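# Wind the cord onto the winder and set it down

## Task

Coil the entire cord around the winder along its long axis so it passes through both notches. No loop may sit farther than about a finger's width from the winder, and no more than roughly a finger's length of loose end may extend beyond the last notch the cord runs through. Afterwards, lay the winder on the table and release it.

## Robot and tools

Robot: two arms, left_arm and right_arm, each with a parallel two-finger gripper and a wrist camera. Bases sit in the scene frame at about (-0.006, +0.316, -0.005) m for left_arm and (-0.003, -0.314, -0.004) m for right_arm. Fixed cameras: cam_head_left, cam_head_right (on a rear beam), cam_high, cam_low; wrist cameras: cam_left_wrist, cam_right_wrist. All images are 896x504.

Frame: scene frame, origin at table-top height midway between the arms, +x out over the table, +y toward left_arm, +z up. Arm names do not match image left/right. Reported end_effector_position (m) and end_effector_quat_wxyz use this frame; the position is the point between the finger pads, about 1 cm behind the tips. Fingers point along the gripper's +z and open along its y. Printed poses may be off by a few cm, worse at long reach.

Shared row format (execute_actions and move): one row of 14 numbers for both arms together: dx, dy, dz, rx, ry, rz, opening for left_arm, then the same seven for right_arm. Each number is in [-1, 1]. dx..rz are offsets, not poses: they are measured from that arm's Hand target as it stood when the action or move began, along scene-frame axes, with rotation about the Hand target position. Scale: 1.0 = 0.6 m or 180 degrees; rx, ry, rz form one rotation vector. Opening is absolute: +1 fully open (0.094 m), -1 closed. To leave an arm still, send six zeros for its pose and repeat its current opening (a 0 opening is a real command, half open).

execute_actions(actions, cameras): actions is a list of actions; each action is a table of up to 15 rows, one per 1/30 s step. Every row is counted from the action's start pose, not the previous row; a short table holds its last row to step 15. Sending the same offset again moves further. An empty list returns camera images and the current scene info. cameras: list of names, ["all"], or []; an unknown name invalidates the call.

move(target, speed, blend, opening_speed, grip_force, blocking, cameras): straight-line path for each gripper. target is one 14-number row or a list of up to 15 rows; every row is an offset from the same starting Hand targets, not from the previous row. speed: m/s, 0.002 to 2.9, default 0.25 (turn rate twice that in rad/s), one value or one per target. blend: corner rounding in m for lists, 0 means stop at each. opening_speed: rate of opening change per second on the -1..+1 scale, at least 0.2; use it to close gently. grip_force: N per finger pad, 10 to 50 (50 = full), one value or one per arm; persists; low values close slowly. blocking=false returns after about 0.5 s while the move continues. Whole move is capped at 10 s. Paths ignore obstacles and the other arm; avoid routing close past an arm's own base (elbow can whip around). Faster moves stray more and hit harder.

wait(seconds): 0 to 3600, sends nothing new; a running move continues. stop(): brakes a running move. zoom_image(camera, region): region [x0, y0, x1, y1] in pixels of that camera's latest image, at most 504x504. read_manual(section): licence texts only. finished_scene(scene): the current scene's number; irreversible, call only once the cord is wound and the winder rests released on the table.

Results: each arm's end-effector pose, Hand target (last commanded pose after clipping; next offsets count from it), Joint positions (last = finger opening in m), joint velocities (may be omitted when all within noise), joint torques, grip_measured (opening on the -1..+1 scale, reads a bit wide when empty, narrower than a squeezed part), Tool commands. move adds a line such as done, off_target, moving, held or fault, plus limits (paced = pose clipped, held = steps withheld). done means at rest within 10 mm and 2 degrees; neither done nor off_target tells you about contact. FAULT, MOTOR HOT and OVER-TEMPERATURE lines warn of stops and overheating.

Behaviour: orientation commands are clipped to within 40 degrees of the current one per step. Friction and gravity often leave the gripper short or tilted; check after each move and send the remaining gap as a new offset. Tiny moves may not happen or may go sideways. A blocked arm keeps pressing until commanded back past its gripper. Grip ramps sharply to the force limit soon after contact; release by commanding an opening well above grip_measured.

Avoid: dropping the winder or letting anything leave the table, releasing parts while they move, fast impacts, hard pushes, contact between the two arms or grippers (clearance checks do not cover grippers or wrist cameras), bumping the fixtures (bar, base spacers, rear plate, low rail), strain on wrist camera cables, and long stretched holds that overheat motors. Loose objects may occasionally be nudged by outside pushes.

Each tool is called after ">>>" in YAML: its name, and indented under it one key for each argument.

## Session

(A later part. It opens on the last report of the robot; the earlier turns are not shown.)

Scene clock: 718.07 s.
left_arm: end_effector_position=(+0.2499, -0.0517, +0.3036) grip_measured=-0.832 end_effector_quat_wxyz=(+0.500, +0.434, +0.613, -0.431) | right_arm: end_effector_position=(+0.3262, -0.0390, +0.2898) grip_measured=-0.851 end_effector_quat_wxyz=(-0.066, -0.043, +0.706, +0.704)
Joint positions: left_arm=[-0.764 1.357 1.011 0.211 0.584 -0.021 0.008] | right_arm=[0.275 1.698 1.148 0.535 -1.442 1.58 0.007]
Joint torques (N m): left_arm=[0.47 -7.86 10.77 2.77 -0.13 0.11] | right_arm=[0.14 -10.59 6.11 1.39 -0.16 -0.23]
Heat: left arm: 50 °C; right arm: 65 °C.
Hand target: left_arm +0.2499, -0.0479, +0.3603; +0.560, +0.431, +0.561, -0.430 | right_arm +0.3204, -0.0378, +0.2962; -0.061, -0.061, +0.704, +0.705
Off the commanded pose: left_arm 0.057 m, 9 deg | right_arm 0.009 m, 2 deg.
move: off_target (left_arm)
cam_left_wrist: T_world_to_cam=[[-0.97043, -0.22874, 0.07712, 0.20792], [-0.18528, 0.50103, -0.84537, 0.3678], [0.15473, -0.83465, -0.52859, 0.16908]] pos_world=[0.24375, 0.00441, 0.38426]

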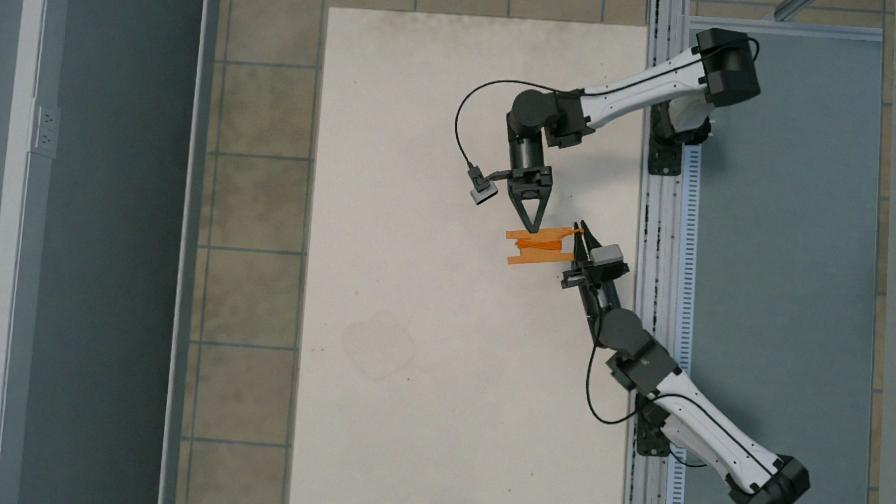

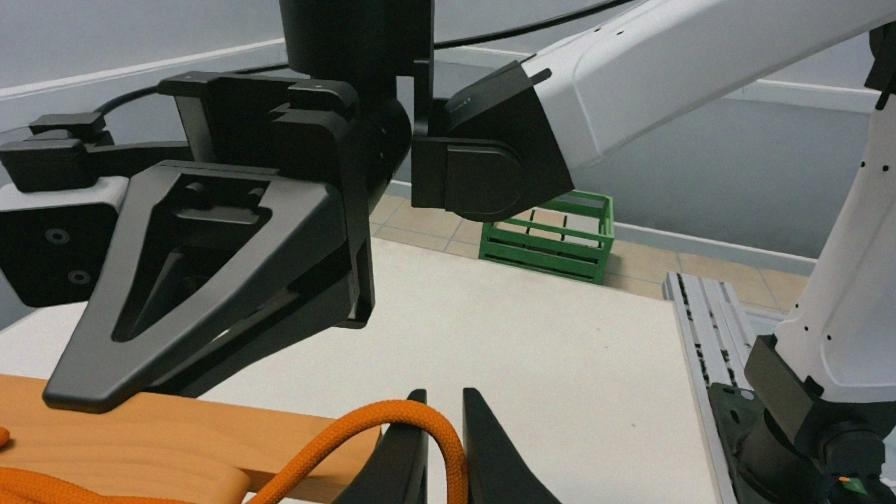

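>>> move:
  target:
    - [-0.055,-0.01,-0.1,0,0,0,-0.85,0,0,0,0,0,0,-1]
    - [-0.045,-0.01,0.02,0,0,0,-0.85,0,0,0,0,0,0,-1]
  speed: 0.15
  cameras: ["cam_low","cam_left_wrist","cam_high","cam_right_wrist"]

>>> zoom_image:
  camera: "cam_low"
  region: [440, 160, 620, 340]

Scene clock: 730.67 s.
left_arm: end_effector_position=(+0.2229, -0.0566, +0.3520) grip_measured=-0.848 end_effector_quat_wxyz=(+0.542, +0.431, +0.579, -0.431) | right_arm: end_effector_position=(+0.3260, -0.0390, +0.2894) grip_measured=-0.851 end_effector_quat_wxyz=(-0.066, -0.044, +0.706, +0.704)
Joint positions: left_arm=[-0.849 1.276 1.051 0.198 0.488 -0.021 0.007] | right_arm=[0.275 1.698 1.148 0.53 -1.443 1.573 0.007]
Joint torques (N m): left_arm=[0.7 -4.53 9.22 2.19 -0.04 0.12] | right_arm=[0.12 -10.52 6.16 1.33 -0.13 -0.23]
Heat: left arm: 52 °C; right arm: 62 °C.
Hand target: left_arm +0.2230, -0.0539, +0.3723; +0.560, +0.431, +0.561, -0.430 | right_arm +0.3205, -0.0378, +0.2961; -0.061, -0.061, +0.704, +0.705
Off the commanded pose: left_arm 0.021 m, 3 deg | right_arm 0.009 m, 2 deg.
move: off_target (left_arm)
cam_left_wrist: T_world_to_cam=[[-0.97191, -0.23501, 0.01311, 0.19927], [-0.11809, 0.43866, -0.89086, 0.4036], [0.20361, -0.86738, -0.45409, 0.15569]] pos_world=[0.20963, 0.00483, 0.42763]
cam_right_wrist: T_world_to_cam=[[-0.01423, -0.0075, -0.99987, 0.29291], [-0.81922, -0.57326, 0.01596, 0.27766], [-0.57331, 0.81934, 0.00201, 0.30762]] pos_world=[0.40799, -0.09067, 0.28782]
Images, in order (width x height): cam_high 896x504, cam_low 896x504, cam_left_wrist 896x504, cam_right_wrist 896x504.

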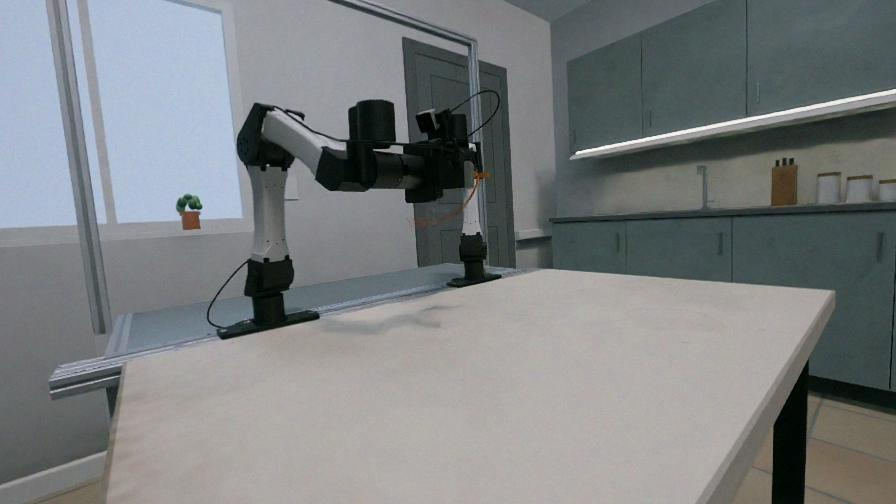

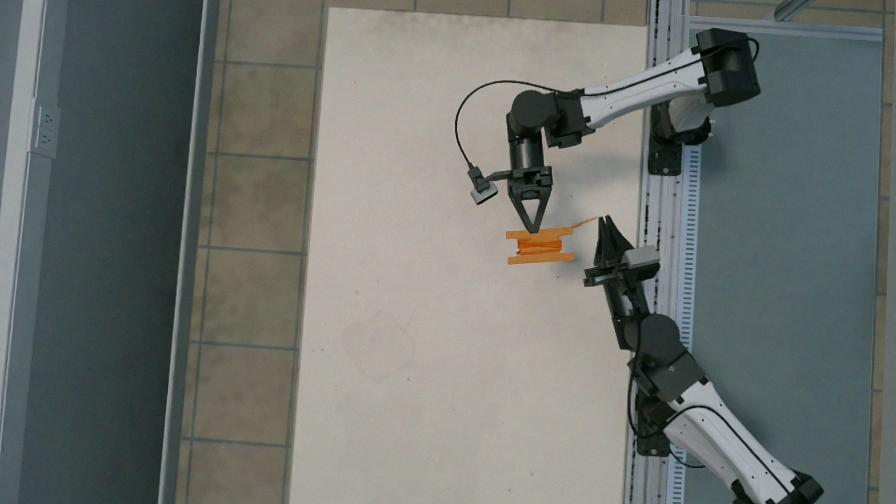

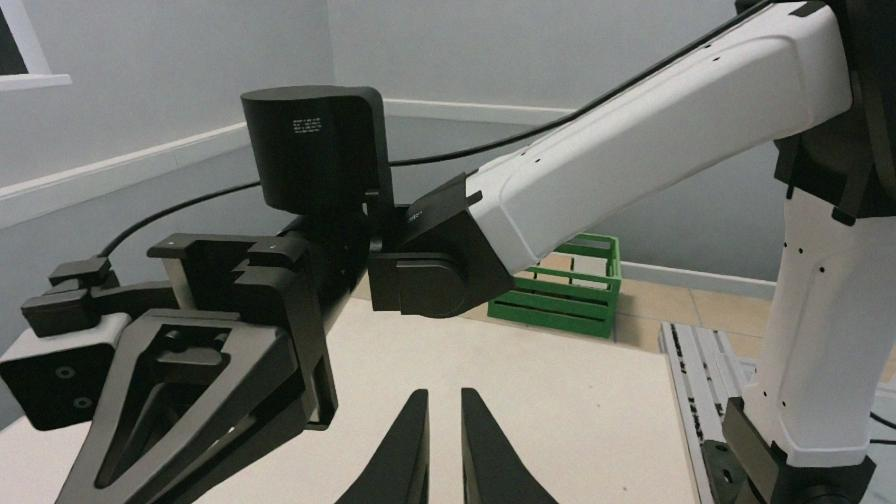

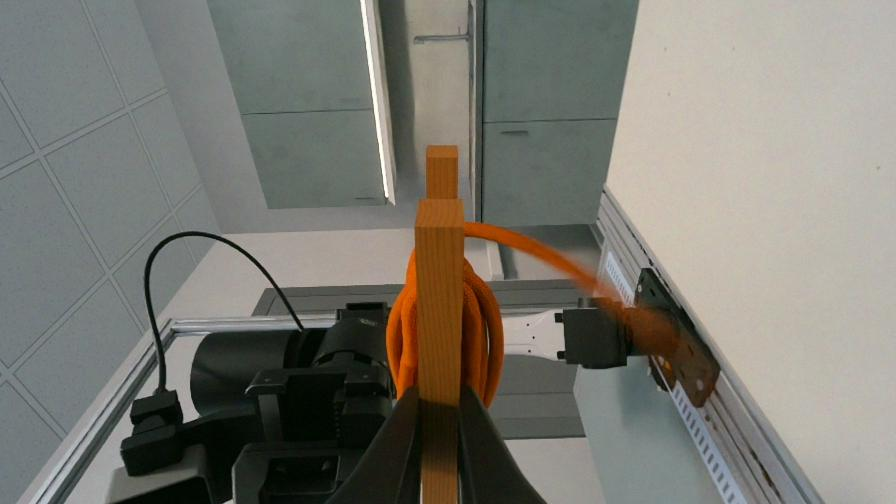

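Scaled by 2.800 from the camera's image (finer frame: 1280x720).

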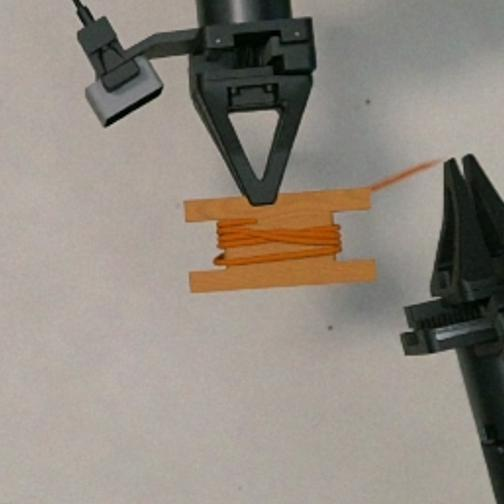

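>>> move:
  target:
    - [-0.022,0.19,-0.12,0,0,0,-0.3,0,0,0,0,0,0,-1]
    - [0.195,0.19,-0.42,0,0,0,-0.3,0,0,0,0,0,0,-1]
  speed: 0.25
  blend: [0.03,0]
  cameras: ["cam_low","cam_left_wrist","cam_high","cam_right_wrist"]

>>> zoom_image:
  camera: "cam_low"
  region: [440, 160, 620, 340]

>>> zoom_image:
  camera: "cam_high"
  region: [420, 150, 540, 300]

Scene clock: 745.70 s.
left_arm: end_effector_position=(+0.3358, +0.0608, +0.1151) grip_measured=-0.302 end_effector_quat_wxyz=(+0.551, +0.428, +0.573, -0.430) | right_arm: end_effector_position=(+0.3260, -0.0390, +0.2894) grip_measured=-0.851 end_effector_quat_wxyz=(-0.066, -0.044, +0.706, +0.704)
Joint positions: left_arm=[-0.304 1.982 0.612 1.358 1.024 -0.013 0.033] | right_arm=[0.275 1.698 1.148 0.53 -1.443 1.573 0.007]
Joint torques (N m): left_arm=[0.35 -4.96 5.24 2.27 0.05 -0.12] | right_arm=[0.29 -10.59 6.06 1.35 -0.11 -0.16]
Heat: left arm: 50 °C; right arm: 61 °C.
Hand target: left_arm +0.3398, +0.0599, +0.1204; +0.560, +0.431, +0.561, -0.430 | right_arm +0.3205, -0.0378, +0.2961; -0.061, -0.061, +0.704, +0.705
Off the commanded pose: left_arm 0.007 m, 2 deg | right_arm 0.009 m, 2 deg.
move: done
cam_left_wrist: T_world_to_cam=[[-0.96998, -0.24318, 0.00175, 0.34093], [-0.1082, 0.42508, -0.89867, 0.15276], [0.21779, -0.87188, -0.43863, 0.12075]] pos_world=[0.32093, 0.12325, 0.18965]
cam_right_wrist: T_world_to_cam=[[-0.01423, -0.0075, -0.99987, 0.29291], [-0.81922, -0.57326, 0.01596, 0.27766], [-0.57331, 0.81934, 0.00201, 0.30762]] pos_world=[0.40799, -0.09067, 0.28782]
Images, in order (width x height): cam_high 896x504, cam_low 896x504, cam_left_wrist 896x504, cam_right_wrist 896x504.

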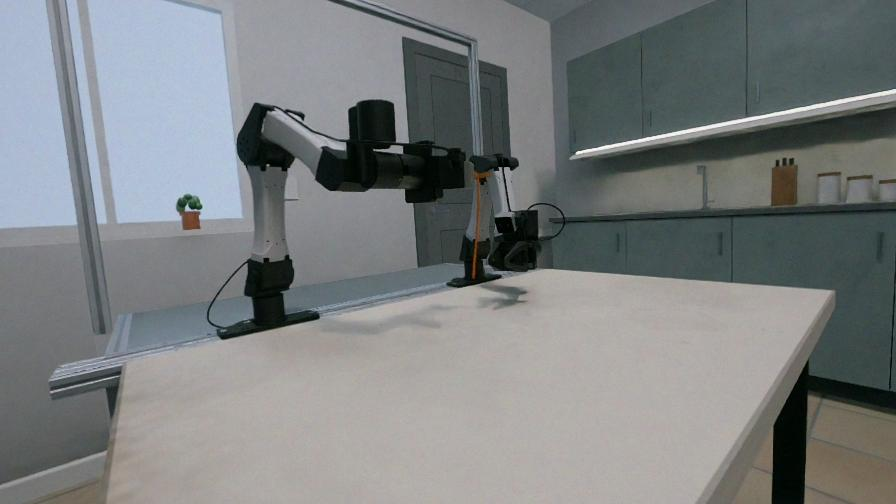

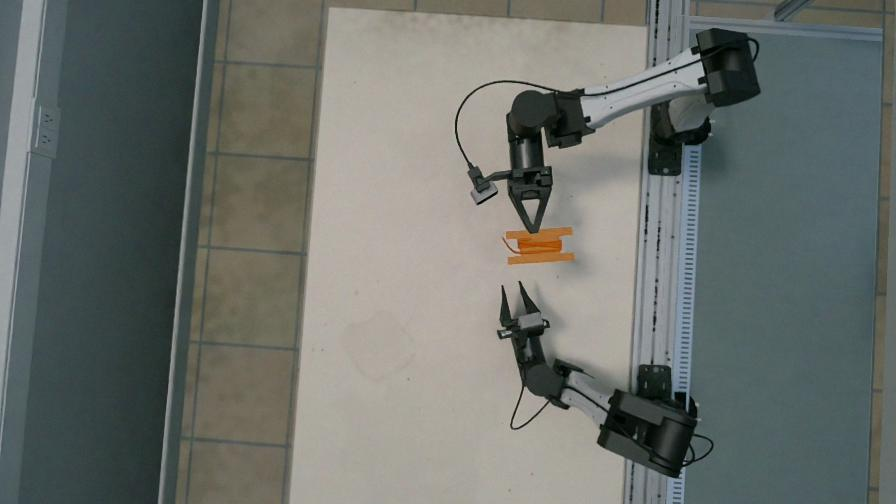

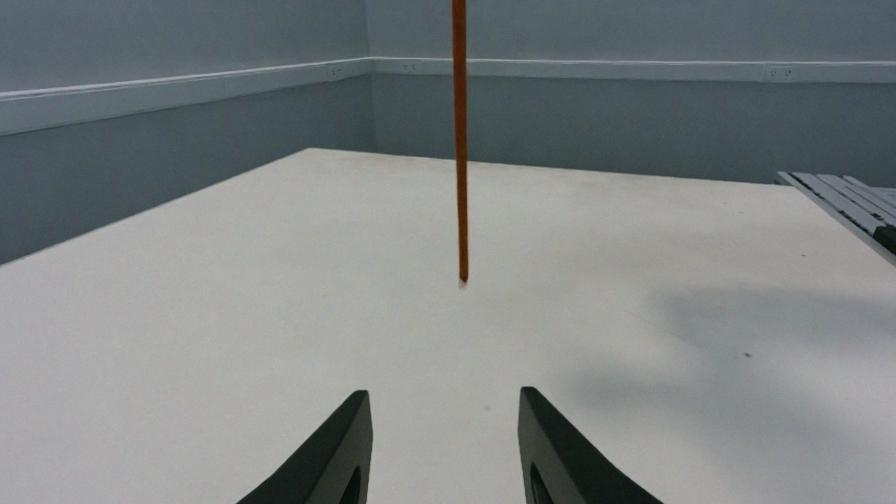

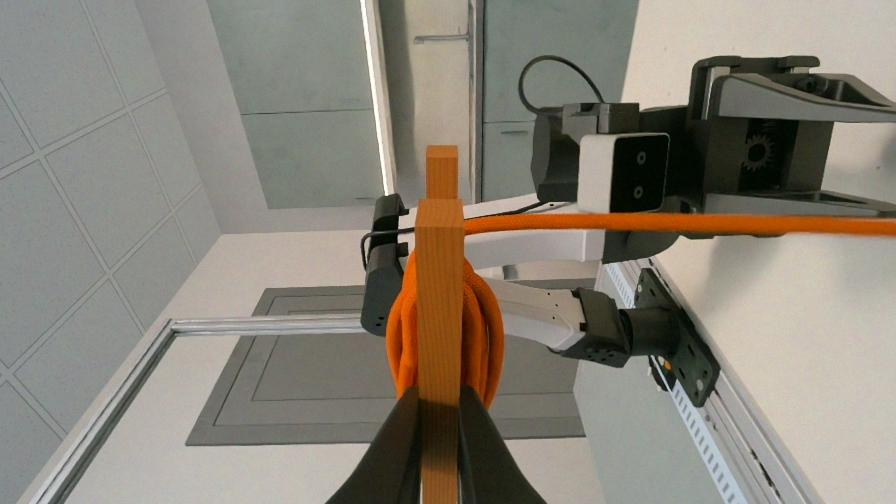

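Scaled by 2.800 from the camera's image (finer frame: 1280x720).

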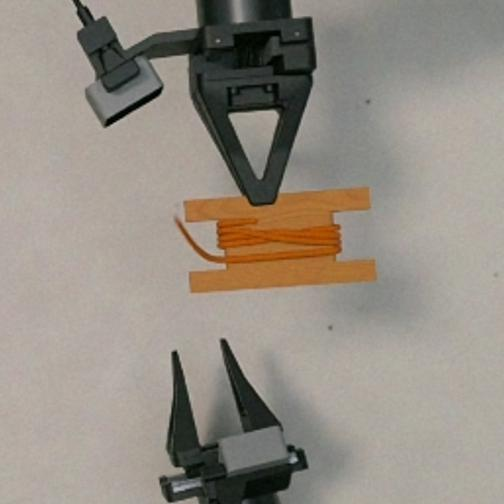

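Scaled by 3.360 from the camera's image (finer frame: 1280x720).

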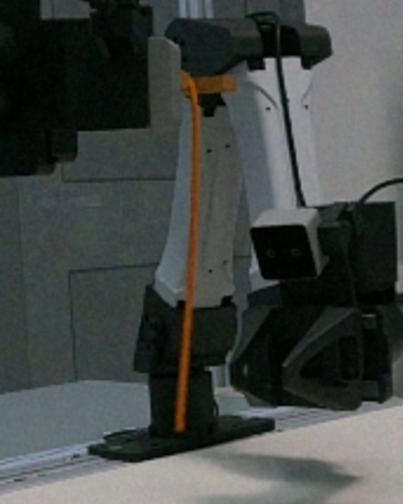

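>>> move:
  target:
    - [0.037,-0.16,-0.02,0,0,0,-0.3,0,0,0,0,0,0,-1]
    - [0.037,-0.16,-0.02,0,0,0,-1,0,0,0,0,0,0,-1]
  speed: 0.2
  cameras: ["cam_left_wrist","cam_high"]

>>> zoom_image:
  camera: "cam_high"
  region: [420, 150, 540, 300]

Scene clock: 755.30 s.
left_arm: end_effector_position=(+0.3555, -0.0336, +0.1092) grip_measured=-0.989 end_effector_quat_wxyz=(+0.556, +0.436, +0.559, -0.433) | right_arm: end_effector_position=(+0.3260, -0.0390, +0.2894) grip_measured=-0.851 end_effector_quat_wxyz=(-0.066, -0.044, +0.706, +0.704)
Joint positions: left_arm=[-0.535 2.144 0.865 1.297 0.812 -0.013 0.001] | right_arm=[0.275 1.698 1.148 0.53 -1.443 1.573 0.007]
Joint torques (N m): left_arm=[-0.03 -6.27 5.9 2 -0.25 -0.05] | right_arm=[0.29 -10.41 6.26 1.36 -0.18 -0.26]
Heat: left arm: 49 °C; right arm: 60 °C.
Hand target: left_arm +0.3621, -0.0360, +0.1083; +0.560, +0.431, +0.561, -0.430 | right_arm +0.3205, -0.0378, +0.2961; -0.061, -0.061, +0.704, +0.705
Off the commanded pose: left_arm 0.007 m, 1 deg | right_arm 0.009 m, 2 deg.
move: done
cam_left_wrist: T_world_to_cam=[[-0.97446, -0.22363, -0.0204, 0.34179], [-0.07654, 0.41617, -0.90606, 0.17904], [0.21112, -0.88136, -0.42266, 0.03188]] pos_world=[0.34003, 0.03002, 0.18267]
Images, in order (width x height): cam_high 896x504, cam_left_wrist 896x504.

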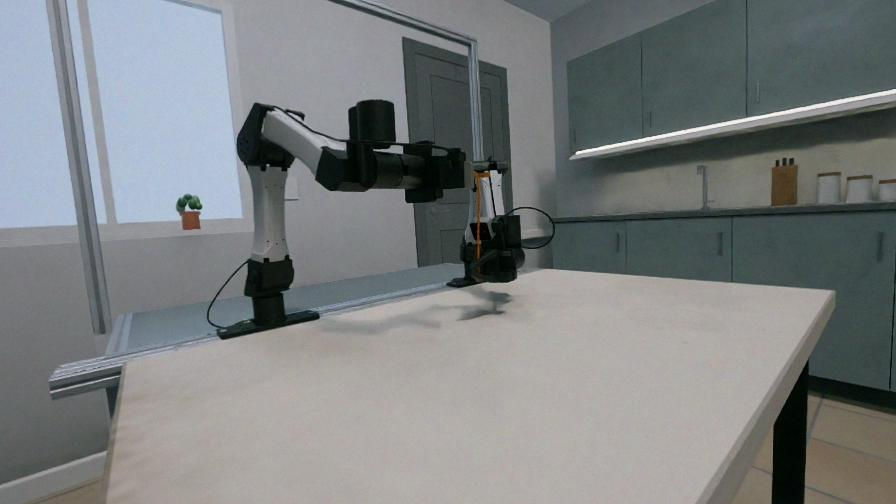

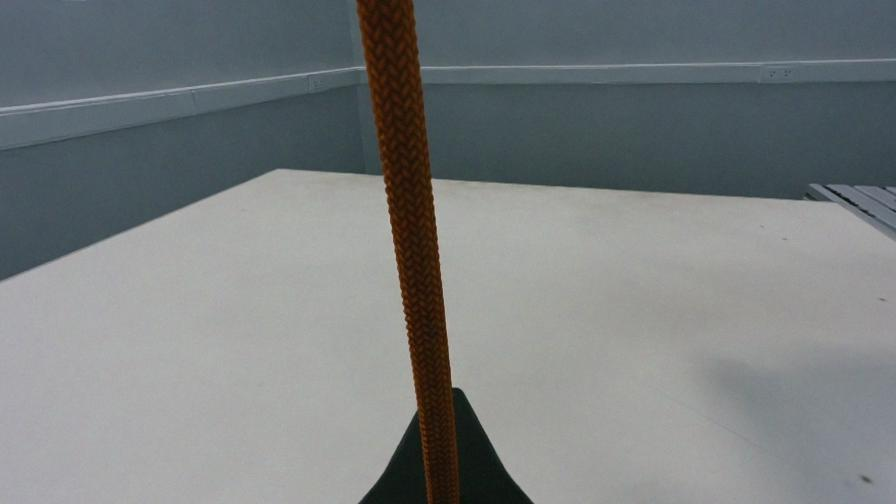

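Scaled by 3.360 from the camera's image (finer frame: 1280x720).

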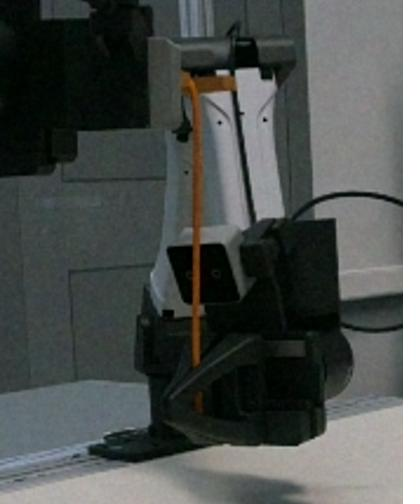

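>>> move:
  target:
    - [-0.14,-0.005,0.06,0,0,0,-1,0,0,0,0,0,0,-1]
    - [-0.24,-0.02,0.162,0,0,0,-1,0,0,0,0,0,0,-1]
    - [-0.277,-0.026,0.29,0,0,0,-1,0,0,0,0,0,0,-1]
    - [-0.248,-0.022,0.372,0,0,0,-1,0,0,0,0,0,0,-1]
    - [-0.186,-0.012,0.43,0,0,0,-1,0,0,0,0,0,0,-1]
    - [-0.12,0,0.447,0,0,0,-1,0,0,0,0,0,0,-1]
    - [-0.038,0.011,0.425,0,0,0,-1,0,0,0,0,0,0,-1]
    - [0.015,0.02,0.37,0,0,0,-1,0,0,0,0,0,0,-1]
  speed: 0.15
  blend: 0.012
  cameras: ["cam_low","cam_left_wrist","cam_right_wrist","cam_high"]

>>> zoom_image:
  camera: "cam_low"
  region: [440, 160, 620, 340]

>>> zoom_image:
  camera: "cam_high"
  region: [430, 120, 550, 240]

Scene clock: 772.30 s.
left_arm: end_effector_position=(+0.3396, -0.0297, +0.3209) grip_measured=-0.989 end_effector_quat_wxyz=(+0.517, +0.456, +0.556, -0.464) | right_arm: end_effector_position=(+0.3508, -0.0434, +0.2861) grip_measured=-0.851 end_effector_quat_wxyz=(-0.024, +0.008, +0.711, +0.703)
Joint positions: left_arm=[-0.51 1.632 1.235 0.37 0.931 -0.022 0.001] | right_arm=[0.256 1.698 1.148 0.508 -1.328 1.565 0.007]
Joint torques (N m): left_arm=[2.65 -4.03 8.96 2.44 -0.96 0.05] | right_arm=[1.61 -10.41 6.79 1.54 -1.47 -0.22]
Heat: left arm: 48 °C; right arm: 60 °C.
Hand target: left_arm +0.3712, -0.0239, +0.3303; +0.560, +0.431, +0.561, -0.430 | right_arm +0.3204, -0.0377, +0.2962; -0.061, -0.061, +0.704, +0.705
Off the commanded pose: left_arm 0.033 m, 7 deg | right_arm 0.032 m, 9 deg.
move: off_target (left_arm)
cam_left_wrist: T_world_to_cam=[[-0.99092, -0.1321, 0.02519, 0.32509], [-0.08143, 0.44035, -0.89413, 0.3666], [0.10703, -0.88806, -0.44711, 0.17115]] pos_world=[0.33367, 0.0335, 0.39612]
cam_right_wrist: T_world_to_cam=[[-0.02765, -0.01482, -0.99951, 0.29428], [-0.88766, -0.45943, 0.03137, 0.32002], [-0.45967, 0.88809, -0.00045, 0.28929]] pos_world=[0.42518, -0.10553, 0.28423]
Images, in order (width x height): cam_high 896x504, cam_low 896x504, cam_left_wrist 896x504, cam_right_wrist 896x504.

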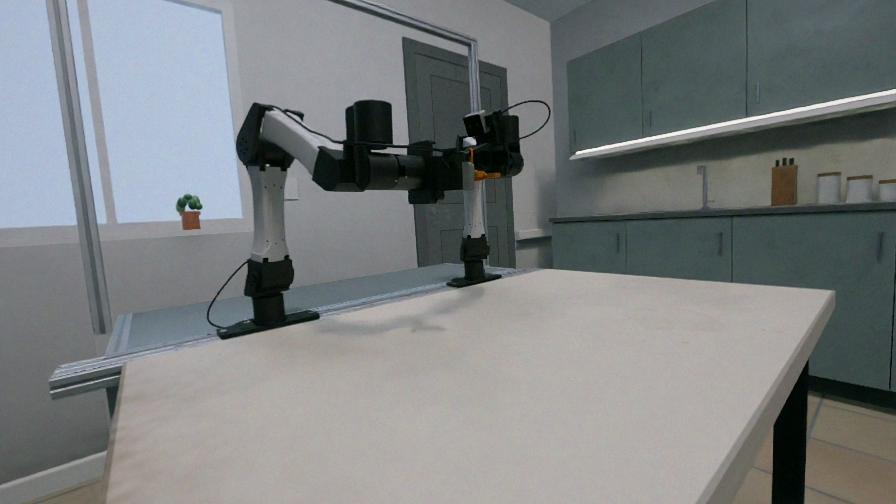

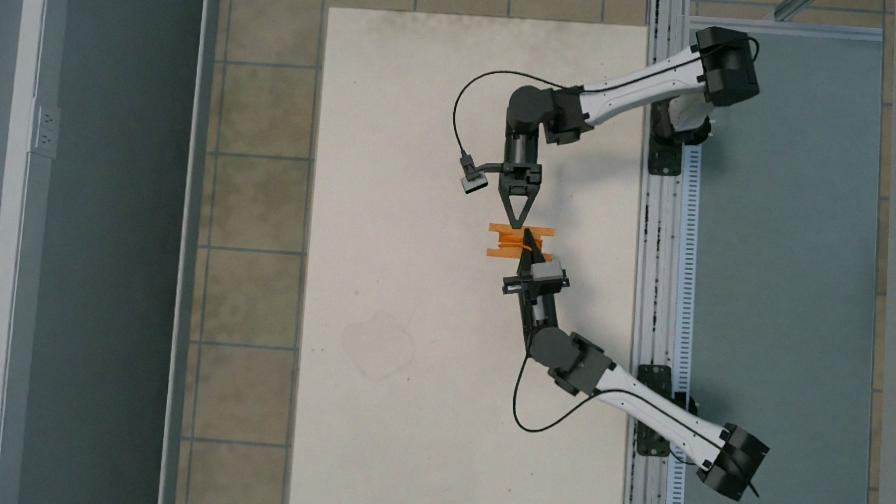

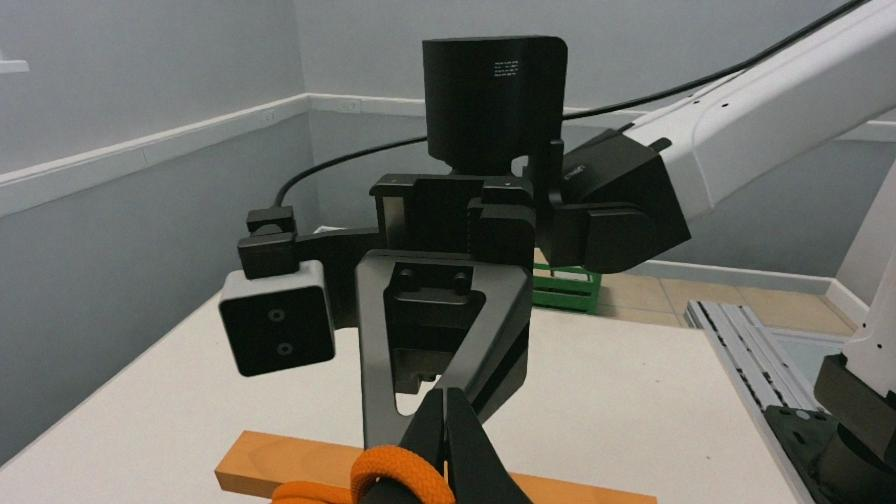

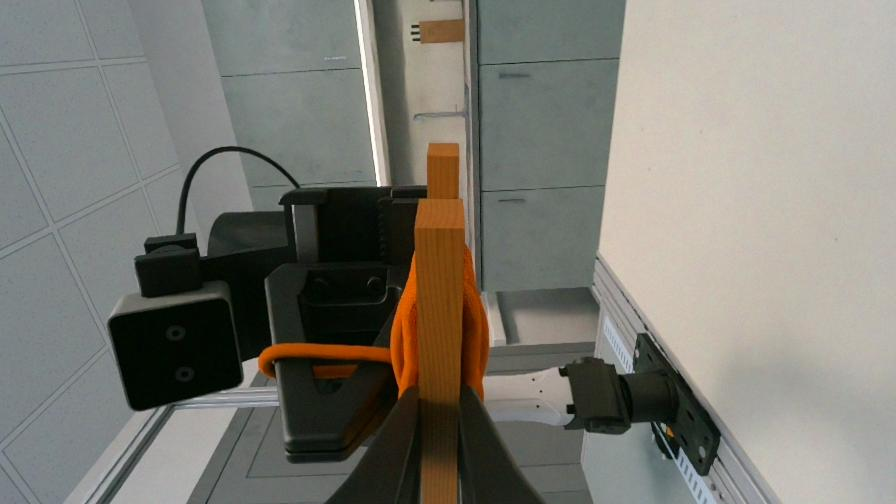

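Scaled by 2.800 from the camera's image (finer frame: 1280x720).

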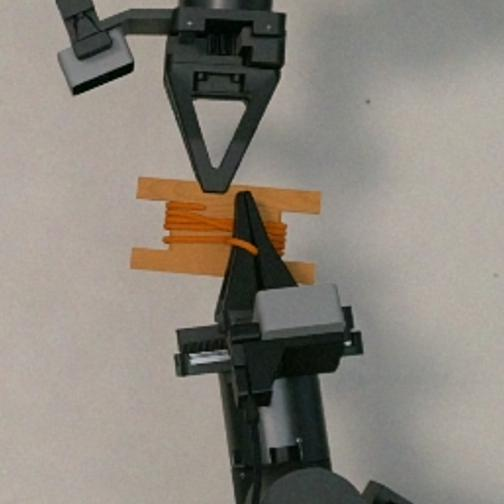

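Scaled by 4.200 from the camera's image (finer frame: 1280x720).

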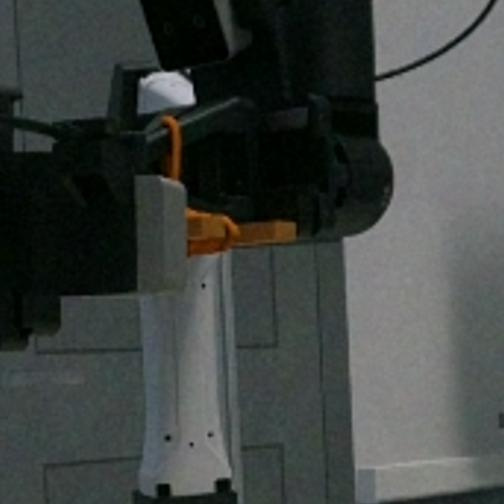

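>>> move:
  target:
    - [0,0,0,0,0,0,-0.88,0,0,0,0,0,0,-1]
    - [0.075,0.012,0,0,0,0,-0.88,0,0,0,0,0,0,-1]
    - [0.075,0.1,0.1,0,0,0,-0.88,0,0,0,0,0,0,-1]
  speed: 0.12
  cameras: ["cam_low","cam_left_wrist","cam_right_wrist","cam_high"]

>>> zoom_image:
  camera: "cam_low"
  region: [440, 160, 620, 340]

>>> zoom_image:
  camera: "cam_high"
  region: [430, 120, 550, 240]

Scene clock: 784.63 s.
left_arm: end_effector_position=(+0.4262, +0.0321, +0.3598) grip_measured=-0.882 end_effector_quat_wxyz=(+0.541, +0.422, +0.584, -0.435) | right_arm: end_effector_position=(+0.3265, -0.0393, +0.2871) grip_measured=-0.851 end_effector_quat_wxyz=(-0.069, -0.039, +0.707, +0.702)
Joint positions: left_arm=[-0.302 1.775 1.555 0.185 1.025 -0.022 0.006] | right_arm=[0.273 1.698 1.148 0.507 -1.441 1.562 0.007]
Joint torques (N m): left_arm=[0.54 -10.02 8.88 1.92 0.09 -0.06] | right_arm=[0.29 -10.7 6.15 1.46 -0.18 -0.28]
Heat: left arm: 49 °C; right arm: 60 °C.
Hand target: left_arm +0.4162, +0.0360, +0.3902; +0.560, +0.431, +0.561, -0.430 | right_arm +0.3204, -0.0377, +0.2962; -0.061, -0.061, +0.704, +0.705
Off the commanded pose: left_arm 0.032 m, 4 deg | right_arm 0.011 m, 3 deg.
move: off_target (left_arm)
cam_left_wrist: T_world_to_cam=[[-0.969, -0.24495, 0.03208, 0.40992], [-0.13792, 0.42868, -0.89287, 0.40519], [0.20496, -0.86962, -0.44917, 0.19253]] pos_world=[0.41363, 0.09415, 0.43511]
cam_right_wrist: T_world_to_cam=[[-0.02563, -0.0123, -0.9996, 0.29415], [-0.82042, -0.57107, 0.02806, 0.27493], [-0.57119, 0.82081, 0.00454, 0.30676]] pos_world=[0.40831, -0.09117, 0.28492]
Images, in order (width x height): cam_high 896x504, cam_low 896x504, cam_left_wrist 896x504, cam_right_wrist 896x504.

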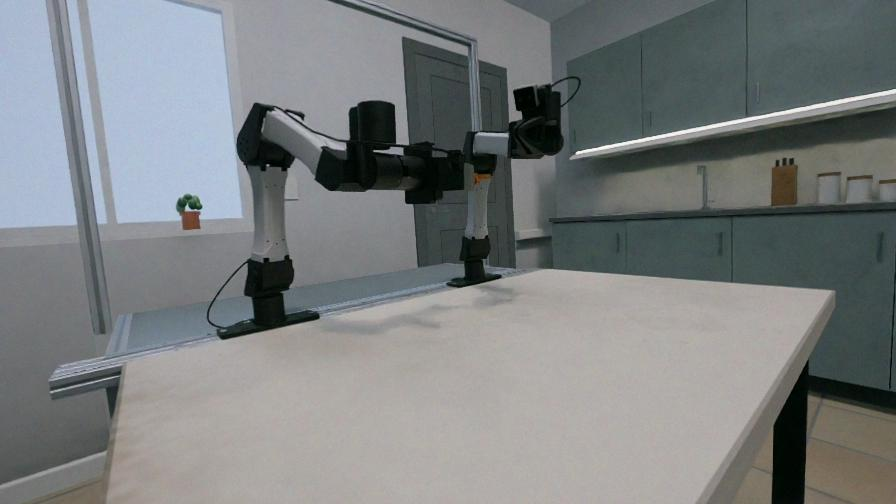

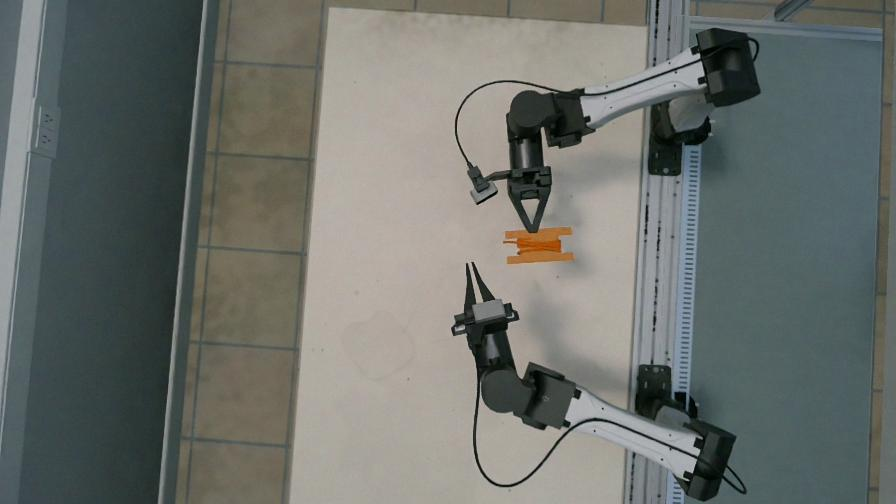

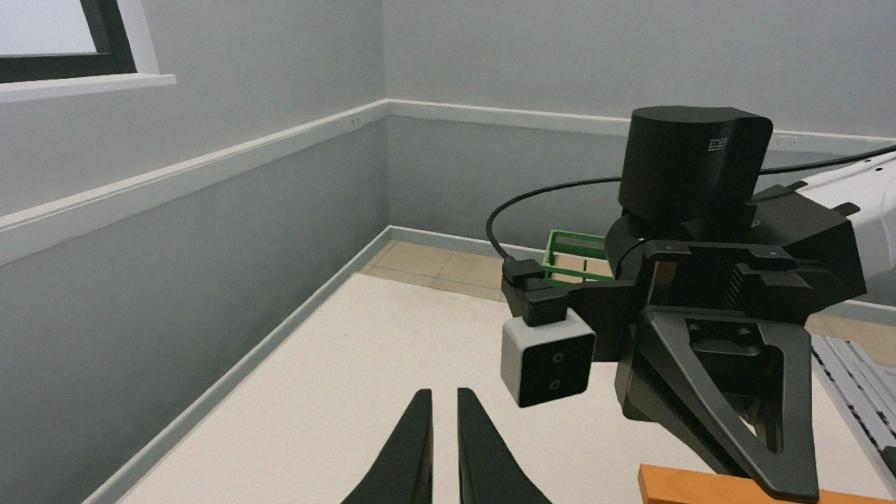

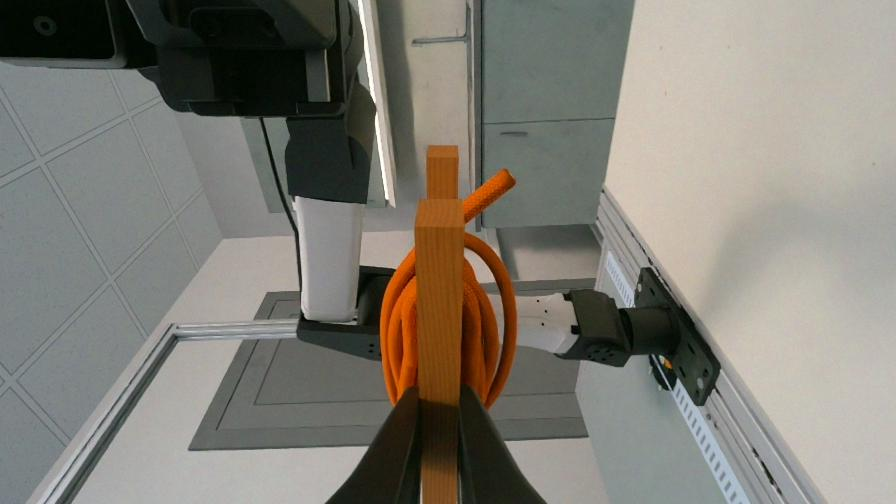

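Scaled by 2.800 from the camera's image (finer frame: 1280x720).

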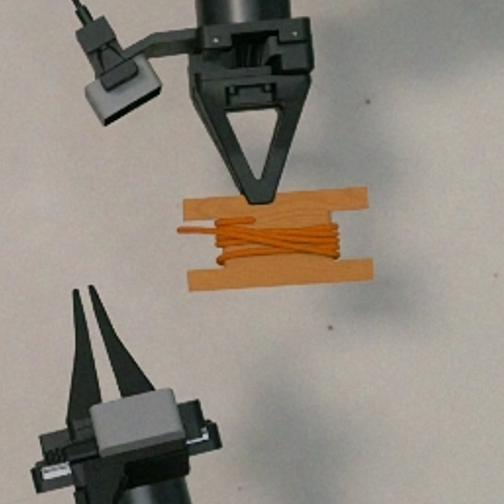

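Scaled by 4.200 from the camera's image (finer frame: 1280x720).

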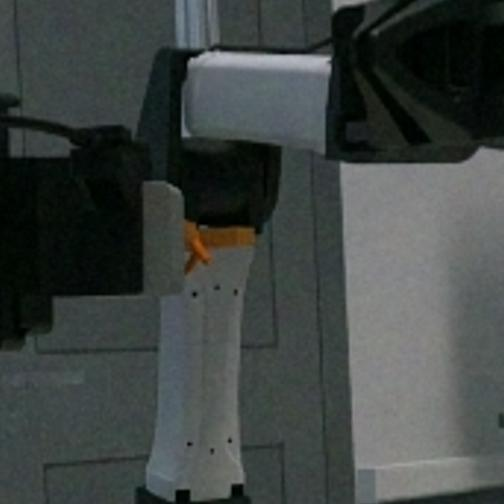

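>>> move:
  target: [-0.19,0.27,-0.067,0,0,0,-0.88,0.067,-0.137,-0.16,-0.1556,0.0368,-0.25,-1]
  speed: 0.15
  cameras: ["cam_low","cam_right_wrist","cam_high"]

>>> zoom_image:
  camera: "cam_high"
  region: [430, 160, 610, 340]

Scene clock: 813.53 s.
left_arm: end_effector_position=(+0.3095, +0.1979, +0.3426) grip_measured=-0.882 end_effector_quat_wxyz=(+0.550, +0.421, +0.575, -0.436) | right_arm: end_effector_position=(+0.3644, -0.1207, +0.1878) grip_measured=-0.851 end_effector_quat_wxyz=(+0.147, +0.271, +0.819, +0.484)
Joint positions: left_arm=[0.182 1.296 0.972 0.372 1.509 -0.087 0.006] | right_arm=[0.235 1.414 0.971 -0.187 -0.606 1.192 0.007]
Joint torques (N m): left_arm=[0.66 -5.23 5.75 1.87 0.05 -0.11] | right_arm=[0.08 -10.3 5.6 1.63 -0.15 -0.02]
Heat: left arm: 50 °C; right arm: 61 °C.
Hand target: left_arm +0.3021, +0.1980, +0.3500; +0.560, +0.431, +0.561, -0.430 | right_arm +0.3606, -0.1199, +0.2002; +0.159, +0.266, +0.815, +0.490
Off the commanded pose: left_arm 0.010 m, 2 deg | right_arm 0.013 m, 2 deg.
move: off_target (right_arm)
cam_right_wrist: T_world_to_cam=[[-0.29021, -0.39865, -0.86998, 0.22033], [-0.9526, 0.20704, 0.2229, 0.36784], [0.09126, 0.89343, -0.43984, 0.24646]] pos_world=[0.39185, -0.20852, 0.2181]
Images, in order (width x height): cam_high 896x504, cam_low 896x504, cam_right_wrist 896x504.

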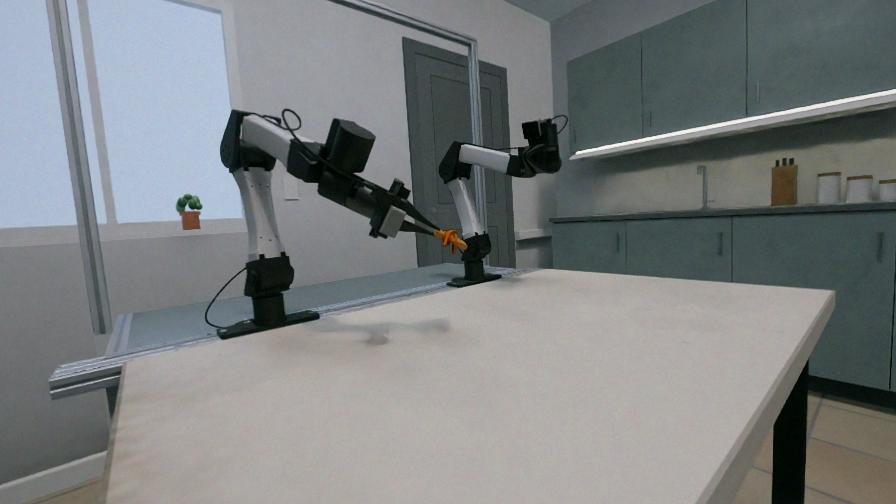

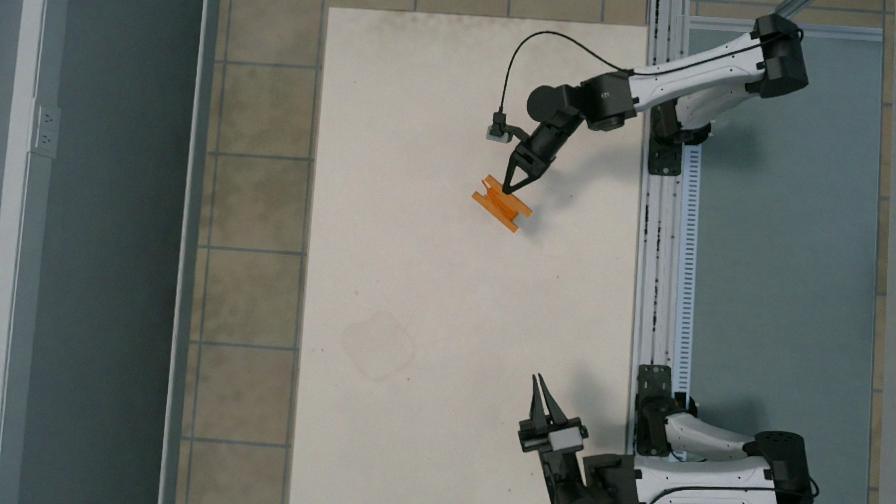

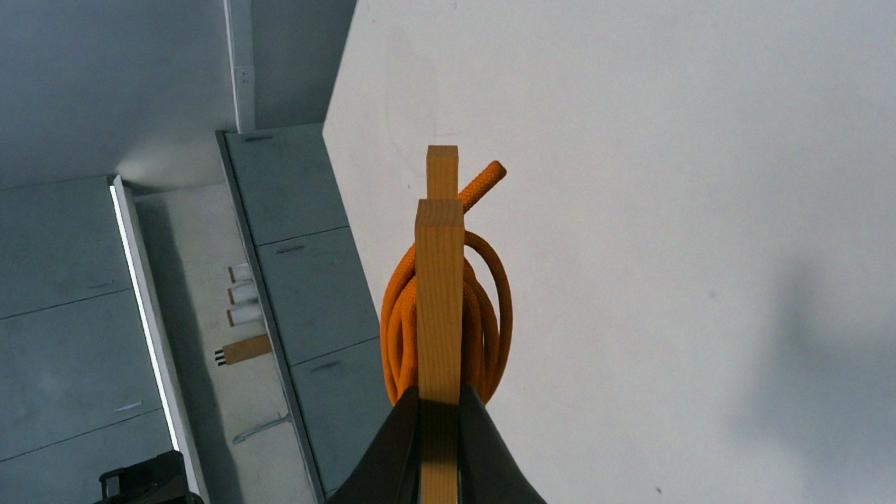

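Scaled by 2.800 from the camera's image (finer frame: 1280x720).

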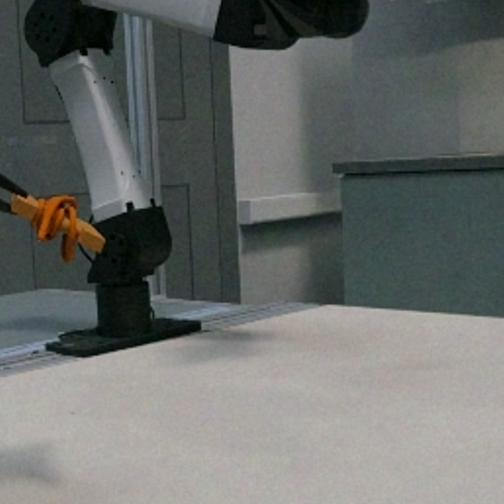

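>>> move:
  target: [0,0,0,0,0,0,-0.88,0,0,-0.235,0,0,0,-1]
  speed: 0.12
  cameras: ["cam_high","cam_right_wrist"]

>>> zoom_image:
  camera: "cam_high"
  region: [390, 200, 530, 340]

Scene clock: 823.67 s.
left_arm: end_effector_position=(+0.3087, +0.1977, +0.3439) grip_measured=-0.882 end_effector_quat_wxyz=(+0.552, +0.421, +0.573, -0.436) | right_arm: end_effector_position=(+0.3596, -0.1216, +0.0637) grip_measured=-0.851 end_effector_quat_wxyz=(+0.158, +0.264, +0.815, +0.490)
Joint positions: left_arm=[0.182 1.296 0.955 0.457 1.509 -0.15 0.006] | right_arm=[0.235 1.663 0.614 0.449 -0.606 1.192 0.007]
Joint torques (N m): left_arm=[0.69 -4.92 5.78 1.81 -0.01 -0.13] | right_arm=[-0.03 -5.55 4.46 1.94 -0.07 -0.04]
Heat: left arm: 49 °C; right arm: 61 °C.
Hand target: left_arm +0.3022, +0.1980, +0.3501; +0.560, +0.431, +0.561, -0.430 | right_arm +0.3606, -0.1199, +0.0592; +0.159, +0.266, +0.815, +0.490
Off the commanded pose: left_arm 0.009 m, 2 deg | right_arm 0.005 m, 0 deg.
move: done
cam_right_wrist: T_world_to_cam=[[-0.26458, -0.39229, -0.88097, 0.10284], [-0.95874, 0.20554, 0.19641, 0.39486], [0.10402, 0.89658, -0.43048, 0.1883]] pos_world=[0.38619, -0.20964, 0.0941]

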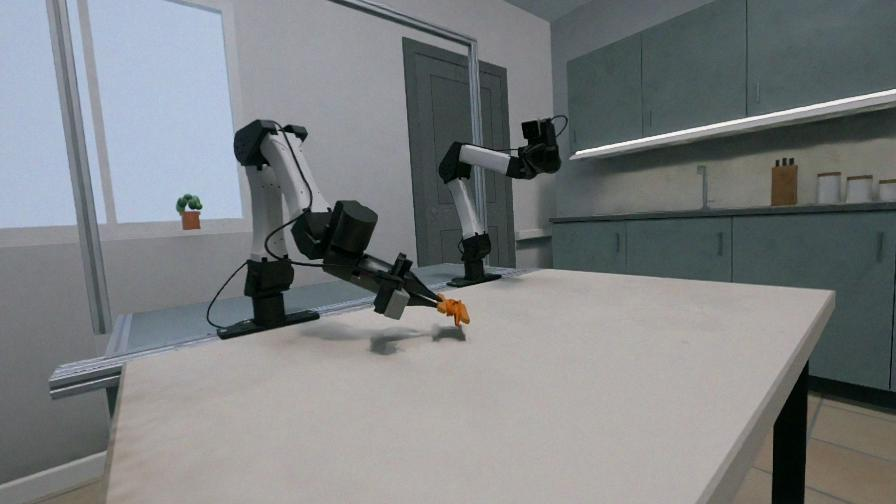

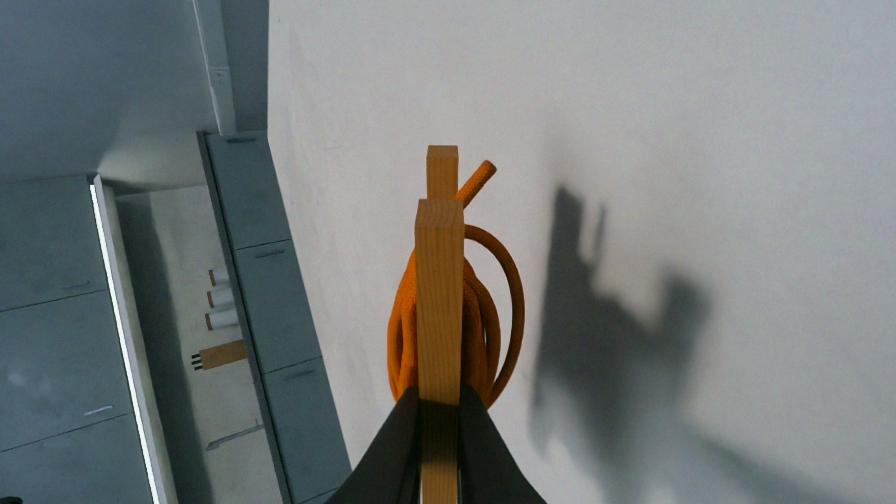

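Scaled by 3.600 from the camera's image (finer frame: 1280x720).

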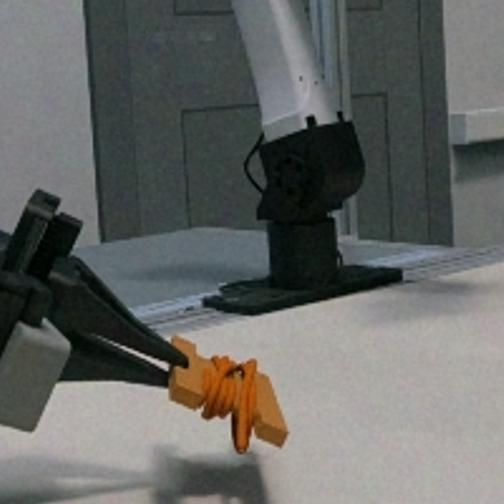

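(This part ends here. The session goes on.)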